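# Insert the peg fully into the block's hole

## Task

Push the peg completely into the hole of the block that sits on the floor of the open box.

## Robot and tools

Robot: two seven-joint arms, left_arm and right_arm, each ending in a two-finger parallel gripper. The fingers point along the gripper's own +z axis and separate along its y axis. The reported hand point lies midway between the pads when they are closed. Closed fingertips extend about 19 mm past it, fully open ones about 6 mm. The drives are weak (wrist motors roughly 24 to 27 N m, larger joints about 50 to 59 N m), so heavy loads, long reach or pushing hard can make a joint yield or overheat.

Frame: everything uses the scene frame. Its origin is at table-top height, halfway between the nominal arm bases. +z is up, +x points out over the table, and +y is toward the left_arm side (these names do not match image sides). Actual bases: left_arm near (+0.024, +0.295, 0) m, right_arm near (-0.022, -0.367, 0) m, each turned slightly about z. Reported positions and orientations can be off by a few centimetres, more at long reach.

Row layout (shared by execute_actions and move): 16 numbers, each in [-1, 1]. Numbers 1-8 are the left arm: dx, dy, dz, rx, ry, rz, gripper position, gripper speed. Numbers 9-16 are the same eight for the right arm. Always send all 16, even when one arm stays still. dx..rz are an offset, not a pose, measured from that arm's Hand target as it stood when the action or move began, along scene axes. Scale: 1.0 equals 0.6 m for translation and 180 degrees for rotation. rx, ry, rz form one rotation vector, turning about the hand point. All rows in one action count from that same starting target, so sending the same offset again moves the hand further. Six zeros mean go back to the current Hand target. Gripper position is absolute: +1 open (85 mm), 0 about 45 mm, -1 closed; the mapping is uneven, so check position_measured_pct (roughly 50 minus 50 times the position number). Gripper speed: -1 slow (about 20 mm/s, gentler grip), 0 medium, +1 fast (firmest grip). To leave a gripper alone, send its previous two numbers again; a 0 counts as a command.

execute_actions(actions, cameras): actions is a list of actions; each action is a list of up to 15 rows, one per 1/30 s step, and a short list keeps its last row for the remaining steps. An empty list returns the state plus all camera images. cameras takes names, ["all"], or []; an unknown name invalidates the call.

move(target, speed, blend, blocking, cameras): drives each gripper in a straight line toward the offset given by one row, or through up to 15 rows (each measured from the same starting Hand targets, not from the previous row). speed is in m/s, 0.002 to 0.5, default 0.25, given once or per segment; rotation is capped near 0.873 rad/s. blend, in metres, rounds corners in a list; 0 stops at each point. The total is capped at 10 s. Paths do not avoid obstacles or the other arm. Changed finger numbers in later rows take effect on arrival. blocking=false returns after about 0.5 s while motion continues. The result adds a move: line giving the ending (done, off_target, moving, held, fault) and limits such as paced or held.

wait(seconds 0-10): let time pass with commands held. stop: brakes a running move; fingers keep moving. zoom_image(camera, region): camera is cam_head_left or cam_head_right (896x504 each); region is [x0, y0, x1, y1] in pixels, no more than 504 per side, from the newest images. clear_fault(arm): clears a torque fault already reported for that arm. finished_scene(scene): ends the current scene, giving its number; the peg must stay inserted with the robot released.

Results: end_effector_position (m) and end_effector_quat_wxyz per arm, Hand target (the commanded pose after clipping; next offsets start here), joint positions, velocities, torques, flange force in gripper axes (includes held weight and some error), motor temperatures, Tool commands, and per gripper position_measured_pct, object_status and motor_current_ma. object_status: 0 moving, 1 blocked while opening, 2 stopped on an object before the requested position (firm grip, current near 1000), 3 reached the requested position or pads met (empty, or a weak grip). A gripper often settles short of its target; waiting does not fix it, so send the remaining distance as a new offset. Orientation commands are clipped to within 32 degrees of the measured orientation per step.

Gripping: close to a position well narrower than the peg and hold it there; to release, open a few millimetres wider than the peg. Do not squeeze hard on a part still resting on something.

Cautions: the arms are stiff, so aiming even a few millimetres into a firm surface presses hard; approach contacts slowly and pull back to end a push. Avoid fast impacts, collisions between arms or grippers (a gripper closing on the other's fingers counts), dropping the peg from height, letting go while it moves, and anything leaving the table. A joint torque over its limit or more than 5 degrees off plan stops that arm until clear_fault. A MOTOR HOT line warns of heat; at 75 °C the arm sags for 30 s or more. A clearance check may hold commands that bring the arms too close. Loose objects can occasionally be nudged by outside pushes.

Each tool is called after "Emit:" by a JSON object that holds its "api" and its "payload".

## Session

Emit:
{"api": "execute_actions", "payload": {"actions": []}}

Scene clock: 0.00 s.
left_arm: end_effector_position=(+0.5368, +0.3189, +0.1638) position_measured_pct=0.0 object_status=3 motor_current_ma=0 end_effector_quat_wxyz=(-0.285, -0.473, +0.664, -0.504) | right_arm: end_effector_position=(+0.4498, -0.0906, +0.2521) position_measured_pct=0.0 object_status=3 motor_current_ma=0 end_effector_quat_wxyz=(+0.471, +0.810, -0.199, +0.287)
Joint positions: left_arm=[-0.643 1.043 0.081 1.359 0.918 1.603 1.791] | right_arm=[-1.177 1.176 0.706 0.827 0.397 1.816 3.52]
Joint velocities: within noise
Joint torques (N m): no reading
Motor temperatures (°C): left_arm=[34 32 31 31 39 36 40] | right_arm=[32 30 28 33 40 35 38]
Flange force (N): no reading
Hand target: left_arm +0.5368, +0.3189, +0.1638; -0.285, -0.473, +0.664, -0.504 | right_arm +0.4498, -0.0906, +0.2521; +0.471, +0.810, -0.199, +0.287
Tool commands: left_gripper/position=+1.0 left_gripper/speed=+1.0 right_gripper/position=+1.0 right_gripper/speed=+1.0

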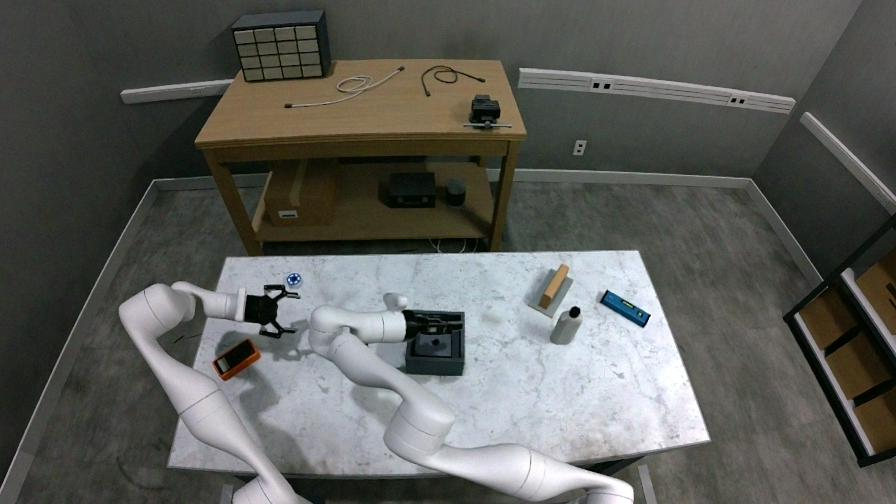

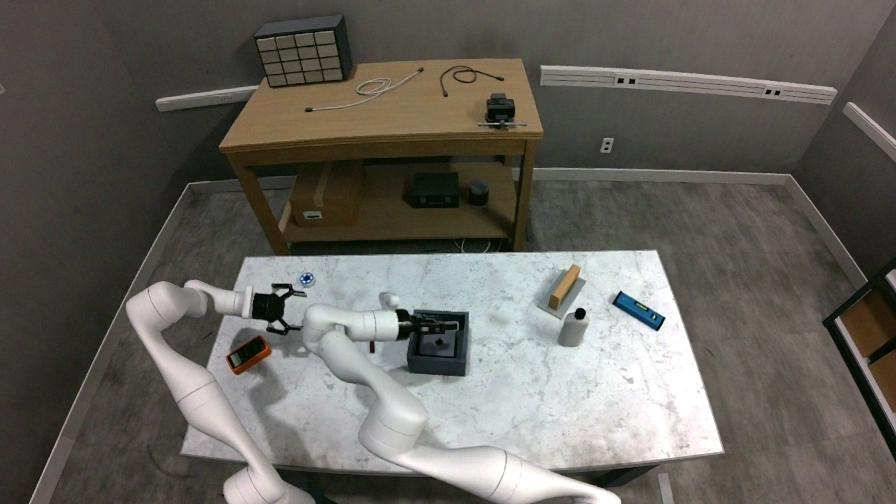

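Emit:
{"api": "zoom_image", "payload": {"camera": "cam_head_right", "region": [340, 280, 500, 390]}}

Emit:
{"api": "zoom_image", "payload": {"camera": "cam_head_left", "region": [340, 280, 500, 390]}}

Scaled by 3.150.

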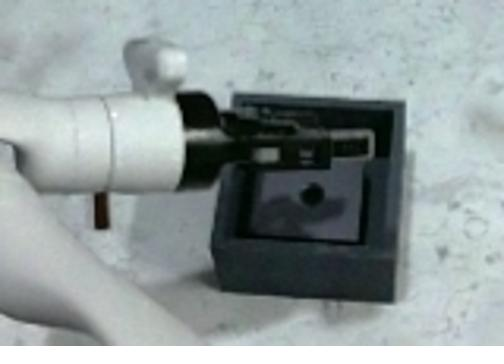

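Scaled by 3.150.

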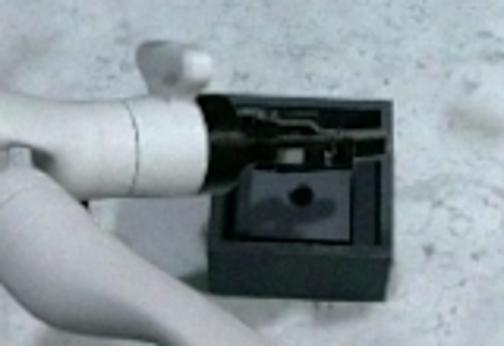

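Emit:
{"api": "move", "payload": {"target": [0,0,0,0,0,0,1,1,-0.13,-0.3,0.1,0.321,0.195,0.135,1,1], "cameras": ["all"]}}

Emit:
{"api": "zoom_image", "payload": {"camera": "cam_head_right", "region": [310, 280, 490, 400]}}

Emit:
{"api": "zoom_image", "payload": {"camera": "cam_head_left", "region": [310, 280, 490, 400]}}

Scene clock: 18.67 s.
left_arm: end_effector_position=(+0.5368, +0.3189, +0.1638) position_measured_pct=0.0 object_status=3 motor_current_ma=0 end_effector_quat_wxyz=(-0.285, -0.473, +0.664, -0.504) | right_arm: end_effector_position=(+0.3718, -0.2706, +0.3121) position_measured_pct=0.0 object_status=3 motor_current_ma=0 end_effector_quat_wxyz=(+0.000, +1.000, -0.001, -0.001)
Joint positions: left_arm=[-0.643 1.043 0.081 1.359 0.918 1.603 1.791] | right_arm=[-0.66 0.256 0.524 1.575 -0.131 1.347 4.548]
Joint torques (N m): left_arm=[-0.33 -22.82 3.85 -4.64 1.29 2.51 0.27] | right_arm=[1.17 -11.78 0.62 -9.61 0.66 0.24 -0.07]
Flange force (N): left_arm=[-2.7 0.4 1.3] | right_arm=[-5.5 -0.4 2.3]
Hand target: left_arm +0.5368, +0.3189, +0.1638; -0.285, -0.473, +0.664, -0.504 | right_arm +0.3718, -0.2706, +0.3121; +0.000, +1.000, -0.001, -0.001
Off the commanded pose: left_arm 0.000 m, 0 deg | right_arm 0.000 m, 0 deg.
move: done

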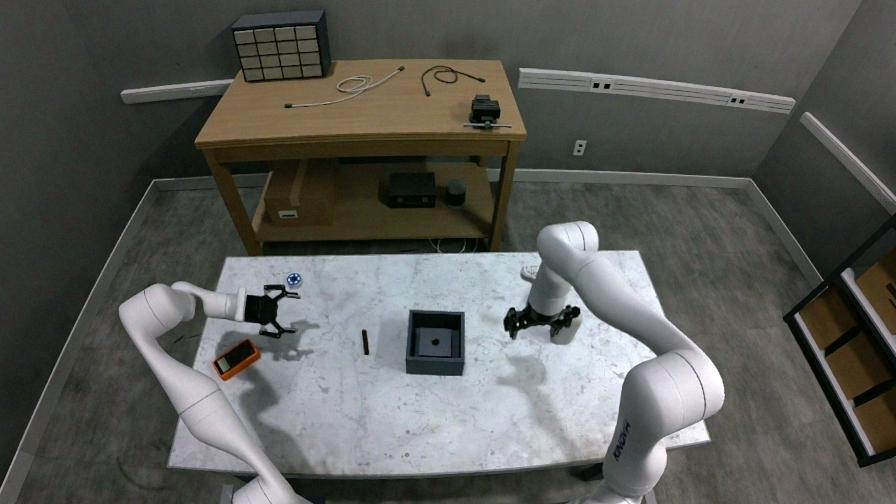

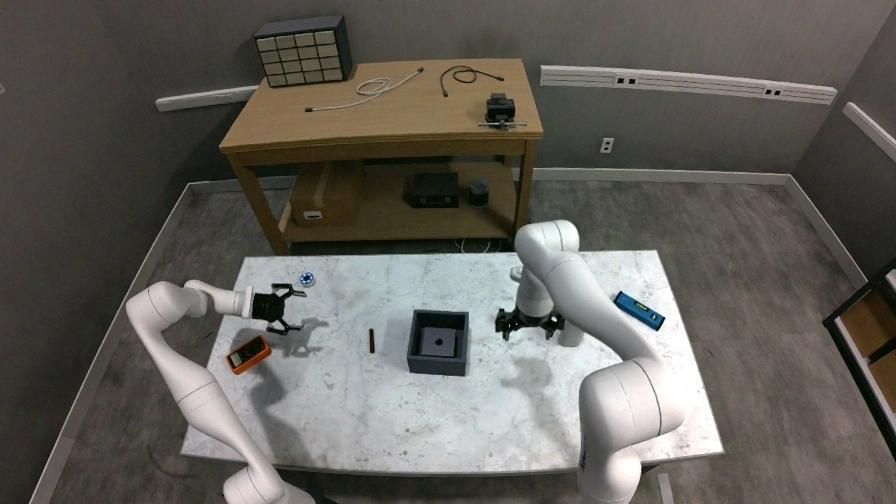

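Scaled by 2.800.

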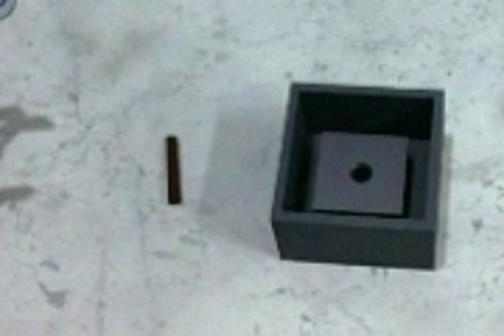

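Scaled by 2.800.

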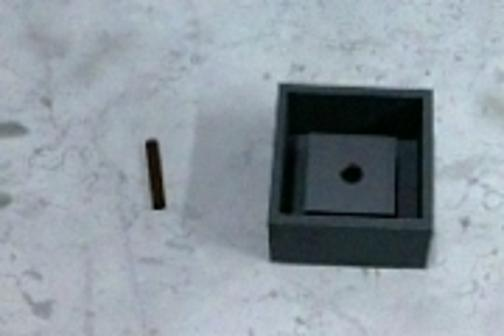

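Emit:
{"api": "move", "payload": {"target": [[0,0,0,0,0,0,1,1,-0.12,0.667,0,0,0,0,-1,1],[0,0,0,0,0,0,1,1,-0.12,0.667,-0.387,0,0,0,-1,1]], "cameras": ["all"], "blend": 0.03}}

Emit:
{"api": "zoom_image", "payload": {"camera": "cam_head_right", "region": [310, 280, 490, 400]}}

Emit:
{"api": "zoom_image", "payload": {"camera": "cam_head_left", "region": [310, 280, 490, 400]}}

Scene clock: 45.17 s.
left_arm: end_effector_position=(+0.5368, +0.3189, +0.1638) position_measured_pct=0.0 object_status=3 motor_current_ma=0 end_effector_quat_wxyz=(-0.285, -0.473, +0.664, -0.504) | right_arm: end_effector_position=(+0.2998, +0.1295, +0.0799) position_measured_pct=98.7 object_status=3 motor_current_ma=1000 end_effector_quat_wxyz=(+0.000, +1.000, -0.001, -0.001)
Joint positions: left_arm=[-0.643 1.043 0.081 1.359 0.918 1.603 1.791] | right_arm=[-1.146 0.894 0.299 1.25 -0.272 1.037 3.856]
Joint torques (N m): left_arm=[-0.37 -22.87 3.87 -4.66 1.29 2.5 0.3] | right_arm=[1.15 -22.56 1.72 -8.22 0.66 0.33 -0.05]
Flange force (N): left_arm=[-2.8 0.4 1.4] | right_arm=[-5.0 4.0 0.2]
Hand target: left_arm +0.5368, +0.3189, +0.1638; -0.285, -0.473, +0.664, -0.504 | right_arm +0.2998, +0.1295, +0.0799; +0.000, +1.000, -0.001, -0.001
Off the commanded pose: left_arm 0.000 m, 0 deg | right_arm 0.000 m, 0 deg.
move: done

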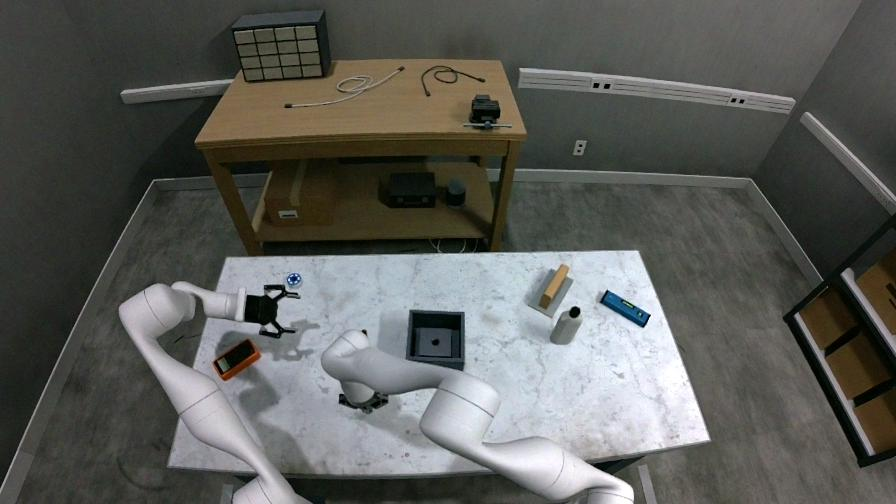

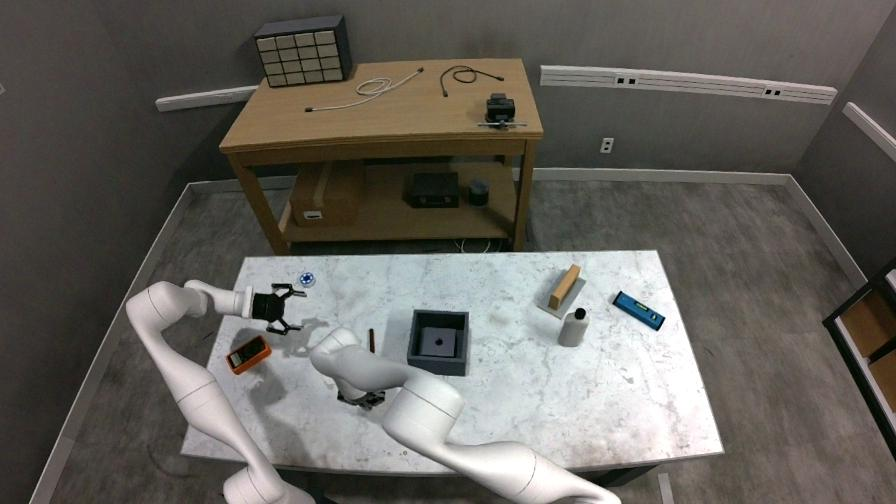

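Scaled by 2.800.

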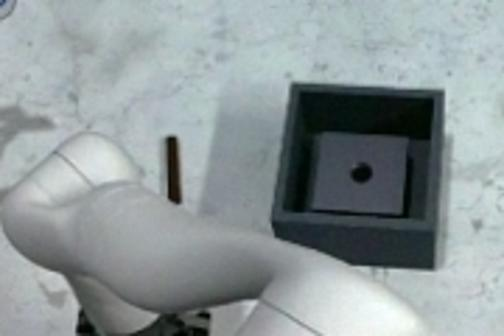

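Scaled by 2.800.

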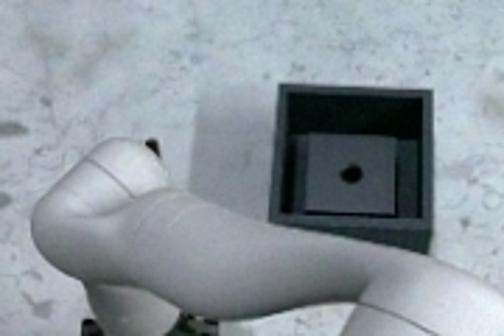

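Emit:
{"api": "zoom_image", "payload": {"camera": "cam_head_left", "region": [310, 350, 430, 450]}}

Emit:
{"api": "zoom_image", "payload": {"camera": "cam_head_right", "region": [310, 350, 430, 450]}}

Scaled by 4.200.

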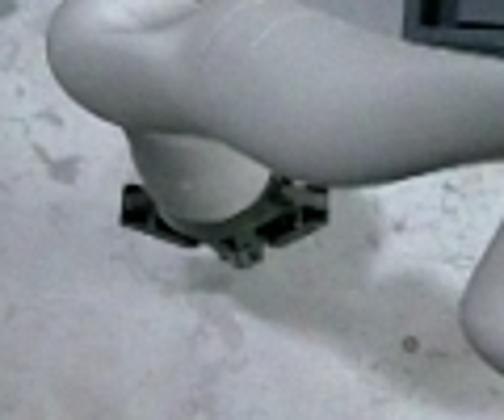

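Scaled by 4.200.

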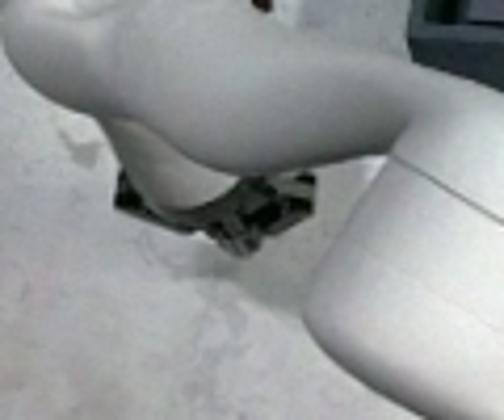

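Emit:
{"api": "move", "payload": {"target": [[0,0,0.15,0,0,0,1,1,0,-0.2,0.4,0,0,0,-1,1],[0,0,0.15,0,0,0,1,1,-0.08,-0.8,0.45,0,0,0,-1,1],[-0.161,-0.26,-0.073,-0.061,0.144,0.516,1,1,-0.08,-0.8,0.45,0,0,0,-1,1]], "cameras": ["all"], "blend": 0.05}}

Emit:
{"api": "zoom_image", "payload": {"camera": "cam_head_right", "region": [310, 280, 490, 400]}}

Emit:
{"api": "zoom_image", "payload": {"camera": "cam_head_left", "region": [310, 280, 490, 400]}}

Scene clock: 115.87 s.
left_arm: end_effector_position=(+0.4410, +0.1621, +0.1201) position_measured_pct=0.0 object_status=3 motor_current_ma=0 end_effector_quat_wxyz=(-0.039, +0.877, +0.021, +0.479) | right_arm: end_effector_position=(+0.2518, -0.3504, +0.3498) position_measured_pct=98.7 object_status=3 motor_current_ma=1000 end_effector_quat_wxyz=(+0.000, +1.000, -0.001, -0.001)
Joint positions: left_arm=[1.08 0.778 -0.5 2.583 3.646 0.916 1.961] | right_arm=[-0.843 -0.147 0.626 1.814 0.085 1.448 4.437]
Joint torques (N m): left_arm=[-0.08 -13.82 -2.31 -0.14 0.31 2.5 0.24] | right_arm=[1.18 -3.45 -1.51 -9.84 0.64 0.18 -0.03]
Flange force (N): left_arm=[-1.2 4.3 0.4] | right_arm=[-1.4 0.4 3.1]
Hand target: left_arm +0.4402, +0.1629, +0.1200; +0.000, +0.866, -0.001, +0.499 | right_arm +0.2518, -0.3504, +0.3498; +0.000, +1.000, -0.001, -0.001
Off the commanded pose: left_arm 0.001 m, 6 deg | right_arm 0.000 m, 0 deg.
joint sent to its limit (left arm) — joint 4 (elbow), upper limit, where the elbow is as bent as it goes. The joint targets are off in orientation, not in position.
move: off_target (left_arm)

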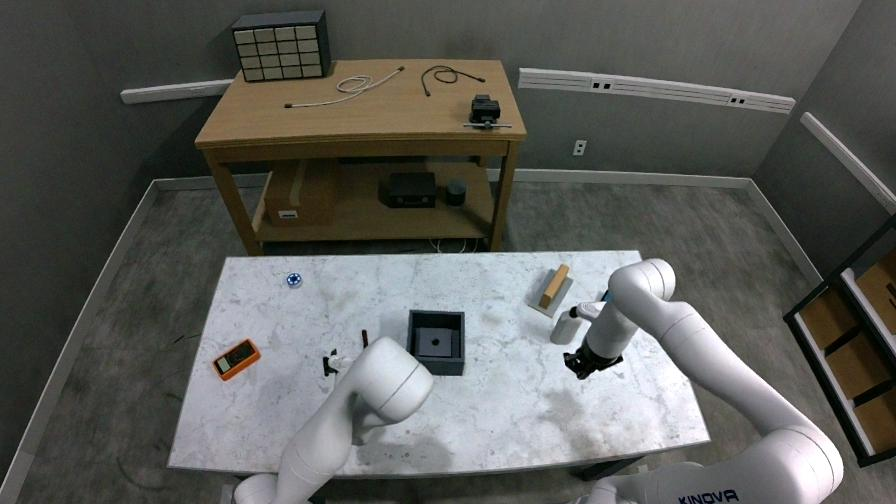

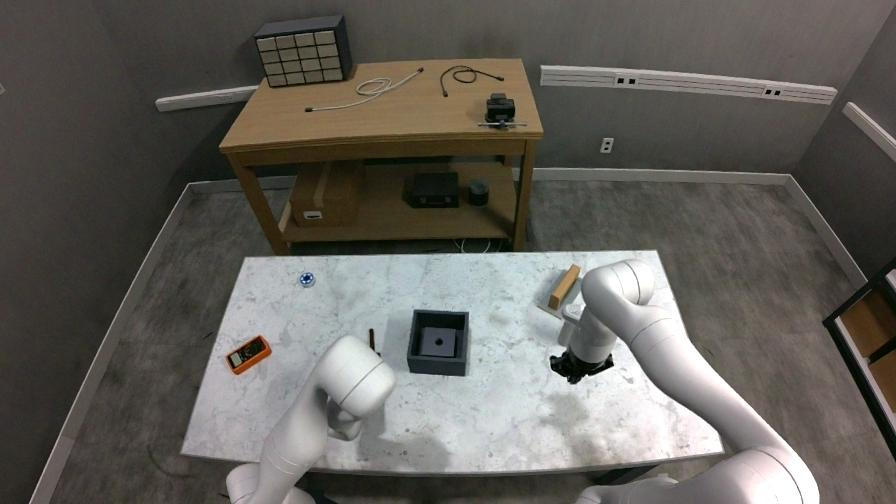

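Scaled by 2.800.

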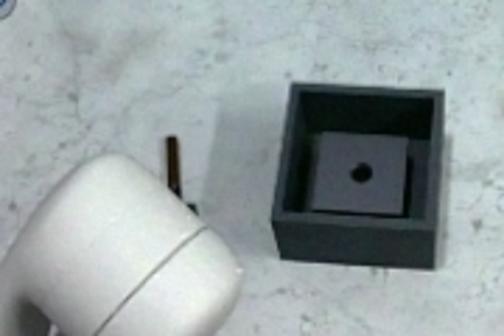

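Scaled by 2.800.

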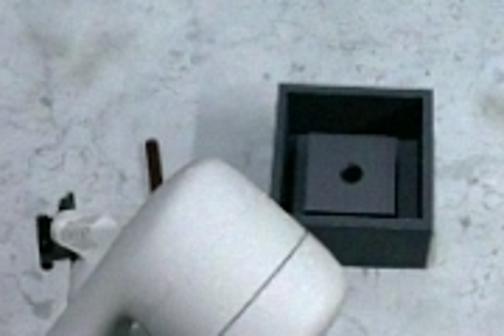

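Emit:
{"api": "move", "payload": {"target": [[0,0.2,0.3,0,0,0,1,1,0,0,0,0,0,0,1,1],[0.0,0.5,0.3,0,0,0,1,1,0.2,0.4,0,0,-0.333,0,1,1],[0,0.5,0.3,0,0,0,1,1,0.26,0.833,-0.1,0,-0.333,0,1,1],[0,0.5,0.3,0,0,0,1,1,0.28,0.833,-0.4,0,-0.333,0,1,1]], "cameras": ["all"], "blend": 0.05}}

Emit:
{"api": "zoom_image", "payload": {"camera": "cam_head_right", "region": [310, 280, 490, 400]}}

Emit:
{"api": "zoom_image", "payload": {"camera": "cam_head_left", "region": [310, 280, 490, 400]}}

Scene clock: 131.73 s.
left_arm: end_effector_position=(+0.4402, +0.4629, +0.3000) position_measured_pct=0.0 object_status=3 motor_current_ma=0 end_effector_quat_wxyz=(+0.000, +0.866, -0.001, +0.499) | right_arm: end_effector_position=(+0.4198, +0.1493, +0.1099) position_measured_pct=0.0 object_status=3 motor_current_ma=0 end_effector_quat_wxyz=(-0.001, +0.867, -0.001, +0.499)
Joint positions: left_arm=[1.154 -0.548 -1.569 2.383 2.78 0.151 1.241] | right_arm=[-1.178 0.994 -0.131 1.491 1.502 1.082 2.337]
Joint torques (N m): left_arm=[-0.32 4.79 5.35 -7.38 -0.51 2.67 0.24] | right_arm=[1.16 -23.02 0.71 -6.84 2.15 2.03 -0.11]
Flange force (N): left_arm=[-2.2 1.0 8.3] | right_arm=[0.1 1.8 -2.8]
Hand target: left_arm +0.4402, +0.4629, +0.3000; +0.000, +0.866, -0.001, +0.499 | right_arm +0.4198, +0.1493, +0.1098; -0.001, +0.867, -0.001, +0.499
Off the commanded pose: left_arm 0.000 m, 0 deg | right_arm 0.000 m, 0 deg.
move: done; blend cut to 0 m at target 1

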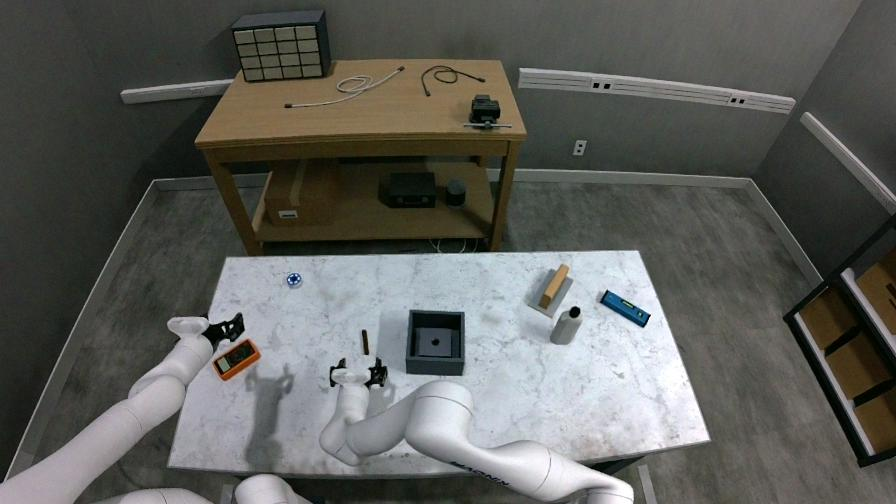

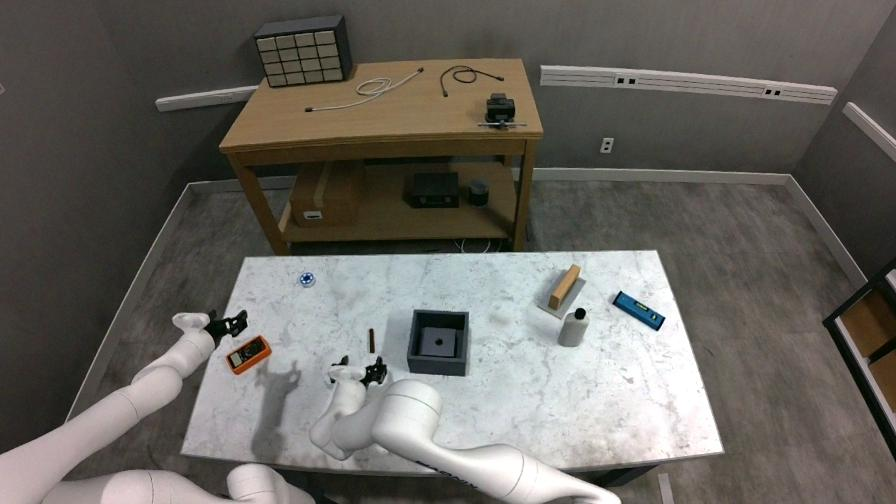

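Scaled by 2.800.

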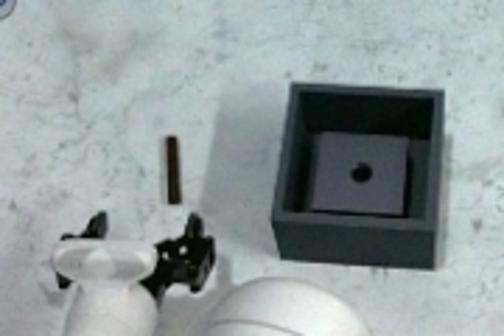

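Scaled by 2.800.

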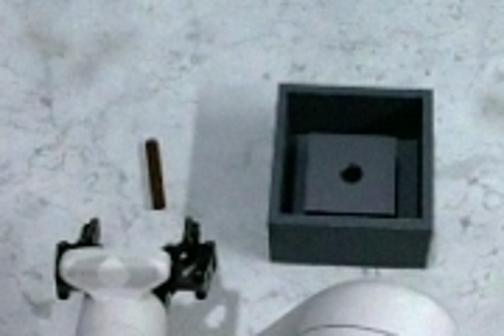

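Emit:
{"api": "move", "payload": {"target": [0,0,0,0,0,0,1,1,0.084,0.003,-0.1,0,0,0.067,1,1], "cameras": ["all"]}}

Emit:
{"api": "zoom_image", "payload": {"camera": "cam_head_right", "region": [330, 310, 420, 370]}}

Emit:
{"api": "zoom_image", "payload": {"camera": "cam_head_left", "region": [330, 310, 420, 370]}}

Scene clock: 166.10 s.
left_arm: end_effector_position=(+0.4402, +0.4629, +0.3000) position_measured_pct=0.0 object_status=3 motor_current_ma=0 end_effector_quat_wxyz=(+0.000, +0.866, -0.001, +0.499) | right_arm: end_effector_position=(+0.4702, +0.1511, +0.0498) position_measured_pct=0.0 object_status=3 motor_current_ma=0 end_effector_quat_wxyz=(-0.053, +0.862, +0.090, +0.496)
Joint positions: left_arm=[1.154 -0.548 -1.569 2.383 2.78 0.151 1.241] | right_arm=[-1.076 1.075 -0.068 1.586 1.89 0.871 2.126]
Joint torques (N m): left_arm=[-0.38 4.79 5.35 -7.36 -0.5 2.69 0.29] | right_arm=[1.19 -23.07 0.96 -6.28 1.53 2.34 -0.01]
Flange force (N): left_arm=[-2.3 0.9 8.6] | right_arm=[0.8 0.0 -3.6]
Hand target: left_arm +0.4402, +0.4629, +0.3000; +0.000, +0.866, -0.001, +0.499 | right_arm +0.4702, +0.1511, +0.0498; -0.053, +0.862, +0.090, +0.496
Off the commanded pose: left_arm 0.000 m, 0 deg | right_arm 0.000 m, 0 deg.
move: done

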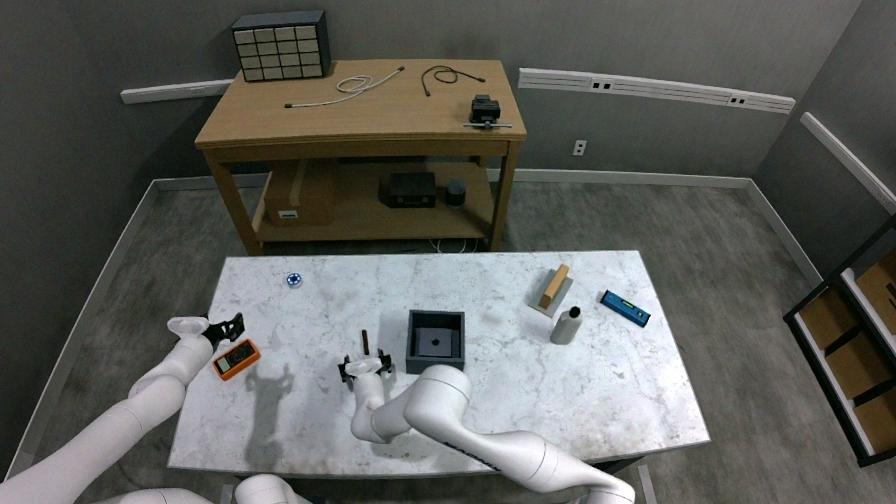

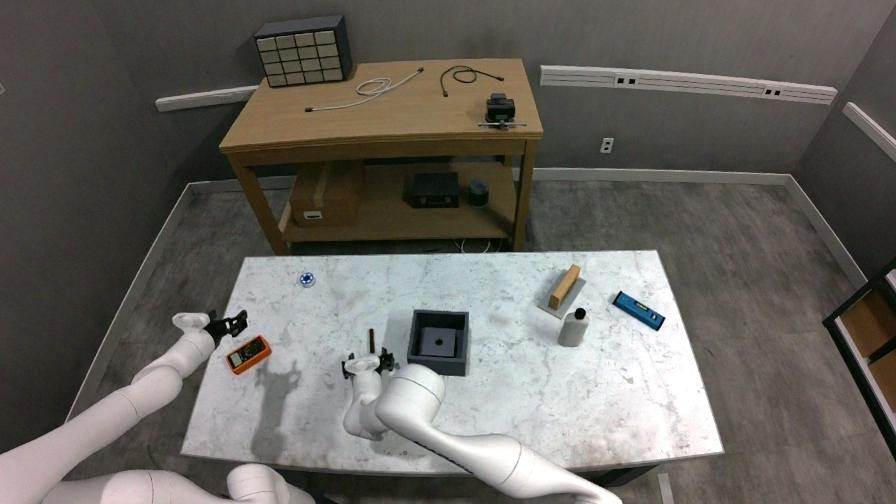

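Scaled by 5.600.

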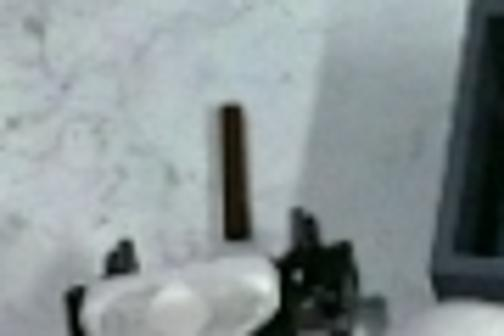

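Scaled by 5.600.

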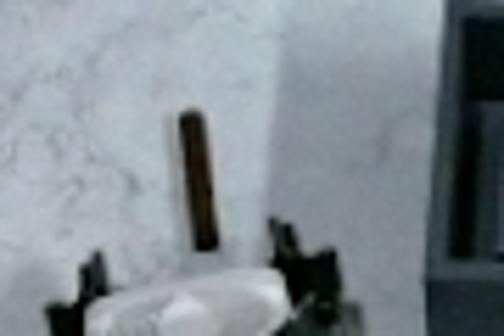

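Emit:
{"api": "move", "payload": {"target": [0,0,0,0,0,0,1,1,0.05,0,-0.051,0,0,0,1,1], "speed": 0.12, "cameras": ["all"]}}

Emit:
{"api": "zoom_image", "payload": {"camera": "cam_head_right", "region": [330, 310, 420, 370]}}

Emit:
{"api": "zoom_image", "payload": {"camera": "cam_head_left", "region": [330, 310, 420, 370]}}

Scene clock: 175.17 s.
left_arm: end_effector_position=(+0.4402, +0.4629, +0.3000) position_measured_pct=0.0 object_status=3 motor_current_ma=0 end_effector_quat_wxyz=(+0.000, +0.866, -0.001, +0.499) | right_arm: end_effector_position=(+0.5002, +0.1512, +0.0193) position_measured_pct=0.0 object_status=3 motor_current_ma=0 end_effector_quat_wxyz=(-0.053, +0.862, +0.090, +0.496)
Joint positions: left_arm=[1.154 -0.548 -1.569 2.383 2.78 0.151 1.241] | right_arm=[-1.035 1.155 -0.051 1.51 1.942 0.838 2.109]
Joint torques (N m): left_arm=[-0.41 4.81 5.36 -7.39 -0.49 2.67 0.24] | right_arm=[2.32 -14.71 0.06 -3.56 0.82 -0.1 0.39]
Flange force (N): left_arm=[-2.4 1.0 8.9] | right_arm=[10.9 1.2 -15.2]
Hand target: left_arm +0.4402, +0.4629, +0.3000; +0.000, +0.866, -0.001, +0.499 | right_arm +0.5002, +0.1511, +0.0192; -0.053, +0.862, +0.090, +0.496
Off the commanded pose: left_arm 0.000 m, 0 deg | right_arm 0.000 m, 0 deg.
move: done

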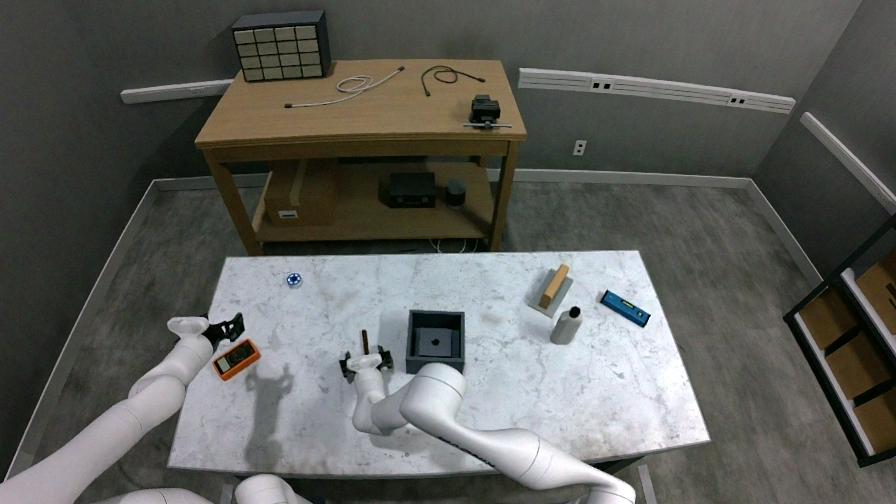

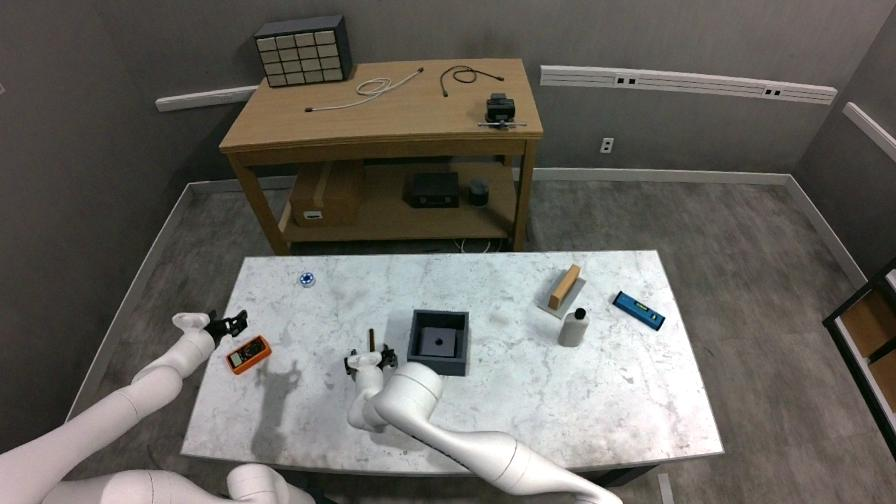

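Scaled by 5.600.

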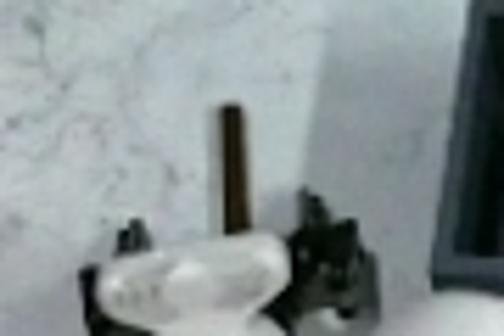

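Scaled by 5.600.

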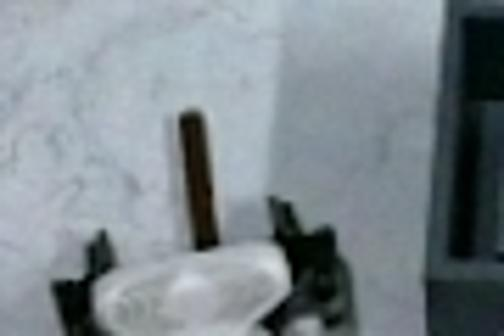

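Emit:
{"api": "move", "payload": {"target": [[0,0,0,0,0,0,1,1,0,0,0.005,0,0,0,1,1],[0,0,0,0,0,0,1,1,0.012,-0.001,0.005,0,0,0,1,1],[0,0,0,0,0,0,1,1,0.012,-0.001,0.0049,0,0,0,-1,-0.5]], "speed": 0.1, "cameras": ["all"]}}

Emit:
{"api": "zoom_image", "payload": {"camera": "cam_head_right", "region": [330, 310, 420, 370]}}

Emit:
{"api": "zoom_image", "payload": {"camera": "cam_head_left", "region": [330, 310, 420, 370]}}

Scene clock: 188.40 s.
left_arm: end_effector_position=(+0.4402, +0.4629, +0.3000) position_measured_pct=0.0 object_status=3 motor_current_ma=0 end_effector_quat_wxyz=(+0.000, +0.866, -0.001, +0.499) | right_arm: end_effector_position=(+0.5074, +0.1506, +0.0222) position_measured_pct=85.7 object_status=0 motor_current_ma=1000 end_effector_quat_wxyz=(-0.053, +0.862, +0.090, +0.496)
Joint positions: left_arm=[1.154 -0.548 -1.569 2.383 2.78 0.151 1.241] | right_arm=[-1.025 1.152 -0.048 1.5 1.943 0.825 2.121]
Joint torques (N m): left_arm=[-0.32 4.8 5.39 -7.34 -0.5 2.67 0.27] | right_arm=[1.83 -15.27 -0.6 -2.94 0.41 -0.22 -0.01]
Flange force (N): left_arm=[-2.4 0.8 8.5] | right_arm=[11.3 -0.7 -11.4]
Hand target: left_arm +0.4402, +0.4629, +0.3000; +0.000, +0.866, -0.001, +0.499 | right_arm +0.5074, +0.1506, +0.0222; -0.053, +0.862, +0.090, +0.496
Off the commanded pose: left_arm 0.000 m, 0 deg | right_arm 0.000 m, 0 deg.
move: done

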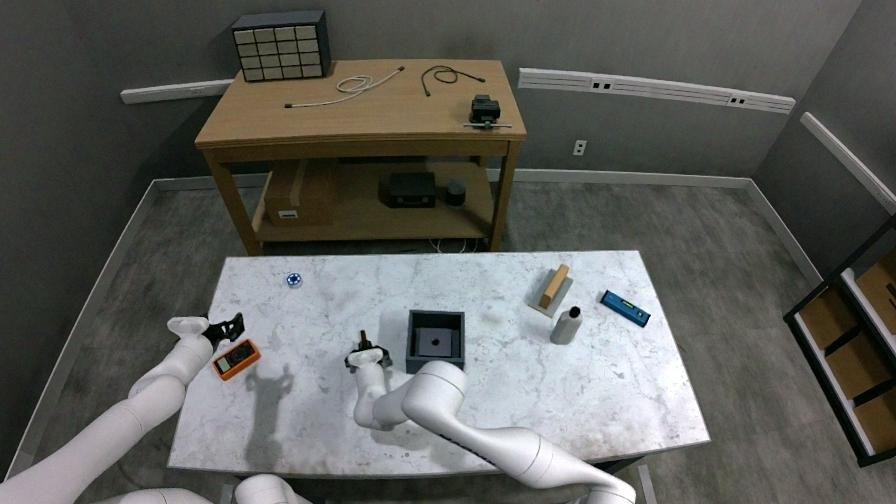

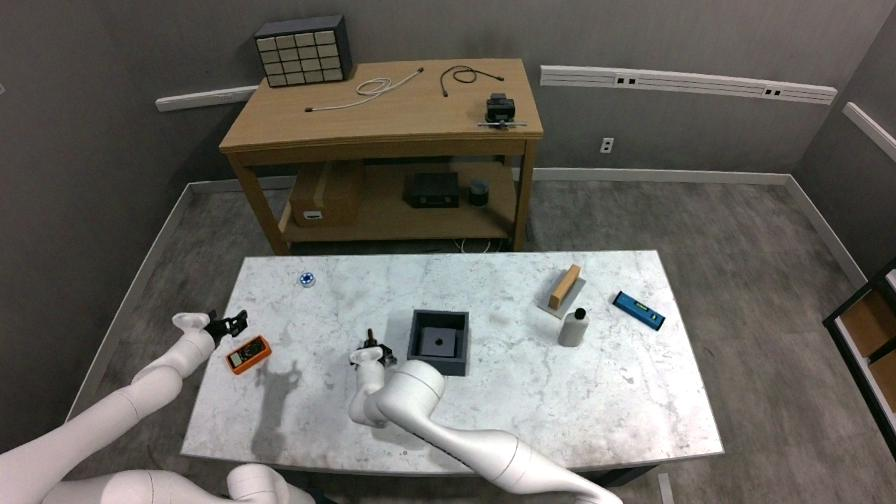

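Scaled by 5.600.

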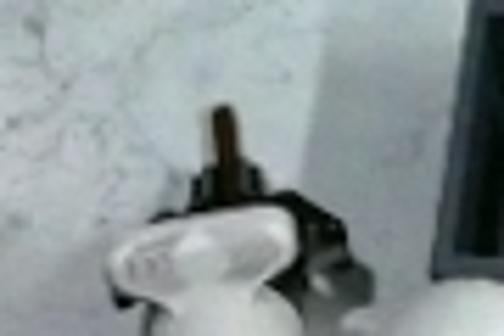

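Scaled by 5.600.

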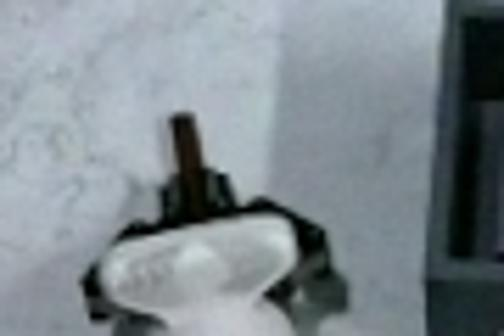

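Emit:
{"api": "move", "payload": {"target": [[0,0,0,0,0,0,1,1,0,0,0.3,0,0,0,-1,-0.5],[0,0,0,0,0,0,1,1,-0.019,-0.323,0.33,-0.052,0.498,-0.052,-1,-0.5]], "cameras": ["all"], "blend": 0.03}}

Emit:
{"api": "zoom_image", "payload": {"camera": "cam_head_right", "region": [395, 270, 485, 380]}}

Emit:
{"api": "zoom_image", "payload": {"camera": "cam_head_left", "region": [395, 270, 485, 380]}}

Scene clock: 206.87 s.
left_arm: end_effector_position=(+0.4402, +0.4629, +0.3000) position_measured_pct=0.0 object_status=3 motor_current_ma=0 end_effector_quat_wxyz=(+0.000, +0.866, -0.001, +0.499) | right_arm: end_effector_position=(+0.4951, -0.0437, +0.2198) position_measured_pct=85.7 object_status=2 motor_current_ma=1000 end_effector_quat_wxyz=(-0.046, +0.980, -0.013, -0.194)
Joint positions: left_arm=[1.154 -0.548 -1.569 2.383 2.78 0.151 1.241] | right_arm=[-0.395 1.207 -0.559 0.13 0.223 2.101 4.057]
Joint torques (N m): left_arm=[-0.35 4.8 5.32 -7.33 -0.47 2.7 0.28] | right_arm=[1.16 -26.52 -1.57 -7.79 -0.14 0.95 -0.03]
Flange force (N): left_arm=[-2.1 0.8 8.2] | right_arm=no reading
Hand target: left_arm +0.4402, +0.4629, +0.3000; +0.000, +0.866, -0.001, +0.499 | right_arm +0.4960, -0.0433, +0.2202; -0.001, +0.966, -0.001, -0.260
Off the commanded pose: left_arm 0.000 m, 0 deg | right_arm 0.001 m, 9 deg.
joint sent to its limit (right arm) — joint 6 (wrist pitch), upper limit. The joint targets are off in orientation, not in position.
move: off_target (right_arm)

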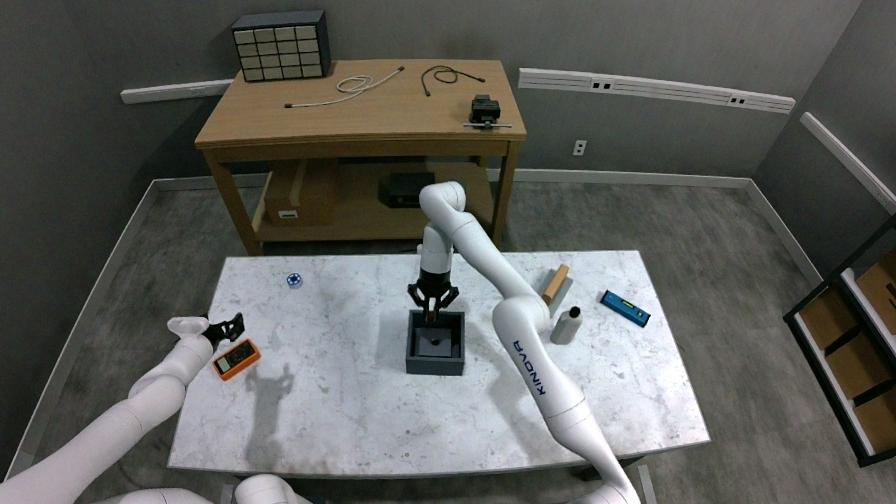

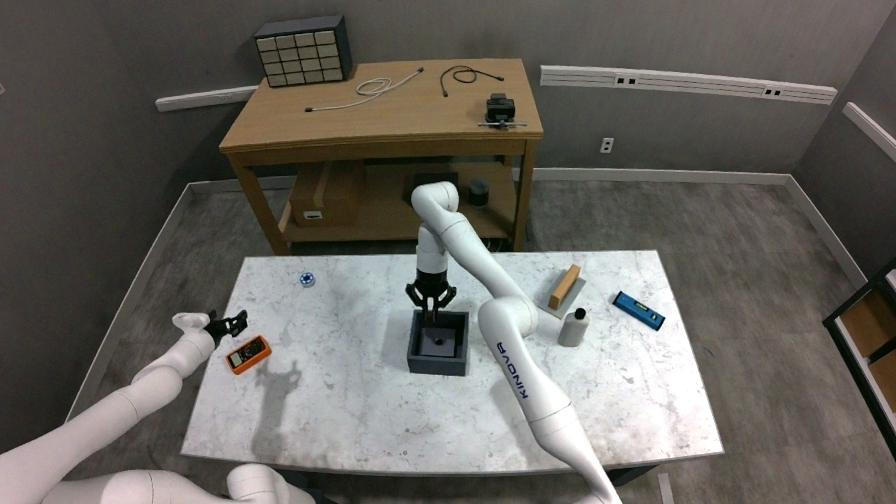

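Scaled by 4.582.

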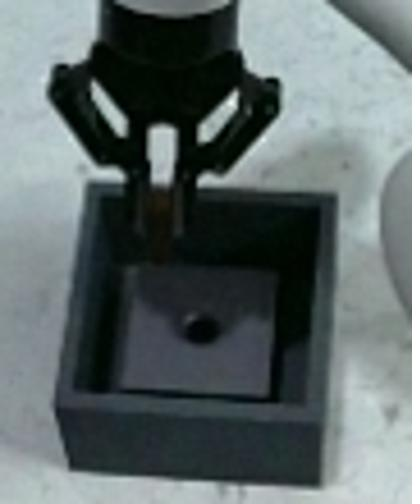

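Scaled by 4.582.

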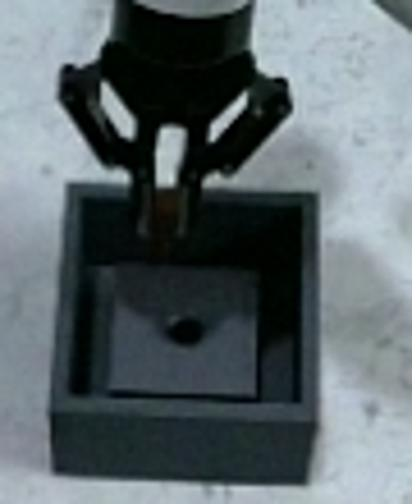

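Emit:
{"api": "move", "payload": {"target": [0,0,0,0,0,0,1,1,-0.002,-0.0145,-0.122,0,0,0,-1,-0.5], "cameras": ["all"], "speed": 0.1}}

Emit:
{"api": "zoom_image", "payload": {"camera": "cam_head_right", "region": [400, 300, 470, 380]}}

Emit:
{"api": "zoom_image", "payload": {"camera": "cam_head_left", "region": [400, 300, 470, 380]}}

Scene clock: 232.27 s.
left_arm: end_effector_position=(+0.4402, +0.4629, +0.3000) position_measured_pct=0.0 object_status=3 motor_current_ma=0 end_effector_quat_wxyz=(+0.000, +0.866, -0.001, +0.499) | right_arm: end_effector_position=(+0.4939, -0.0524, +0.1467) position_measured_pct=85.7 object_status=2 motor_current_ma=1000 end_effector_quat_wxyz=(-0.020, +0.973, -0.006, -0.230)
Joint positions: left_arm=[1.154 -0.548 -1.569 2.383 2.78 0.151 1.241] | right_arm=[-0.405 1.335 -0.484 0.095 0.185 2.101 4.111]
Joint torques (N m): left_arm=[-0.39 4.81 5.34 -7.41 -0.49 2.74 0.27] | right_arm=[1.16 -27.17 -1.25 -7.88 -0.15 1.23 -0.05]
Flange force (N): left_arm=[-2.2 0.8 8.4] | right_arm=no reading
Hand target: left_arm +0.4402, +0.4629, +0.3000; +0.000, +0.866, -0.001, +0.499 | right_arm +0.4948, -0.0520, +0.1470; -0.001, +0.966, -0.001, -0.260
Off the commanded pose: left_arm 0.000 m, 0 deg | right_arm 0.001 m, 4 deg.
joint sent to its limit (right arm) — joint 6 (wrist pitch), upper limit. The joint targets are off in orientation, not in position.
move: off_target (right_arm)

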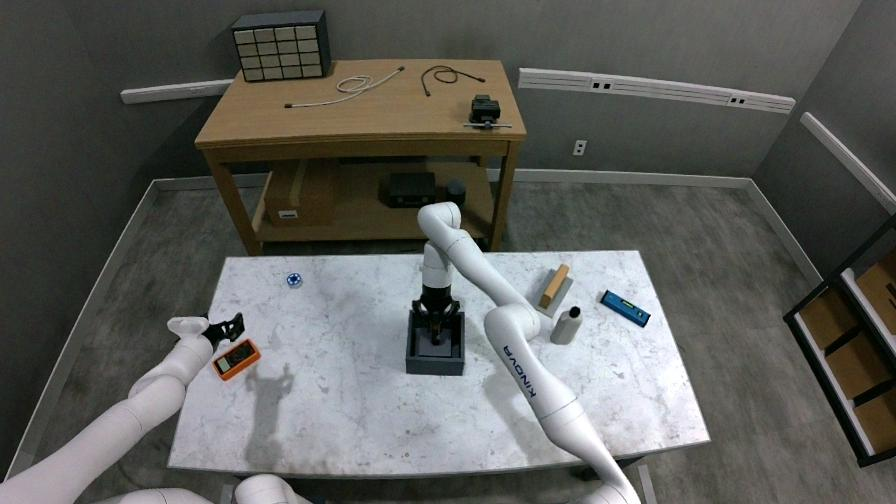

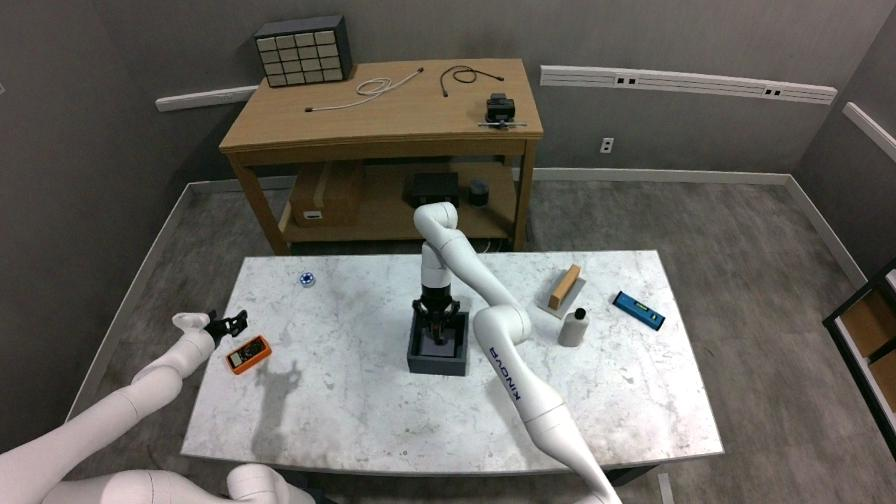

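Scaled by 6.300.

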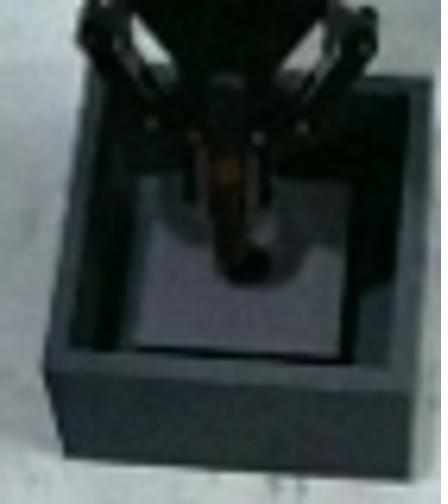

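Scaled by 6.300.

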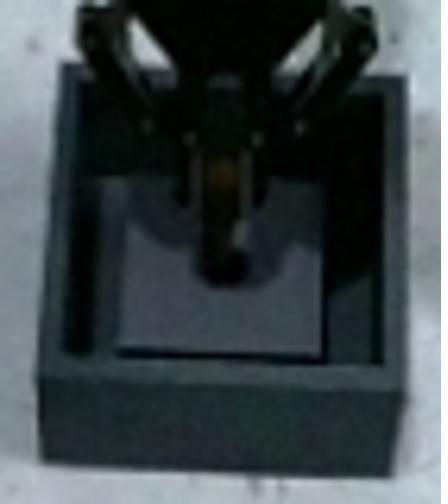

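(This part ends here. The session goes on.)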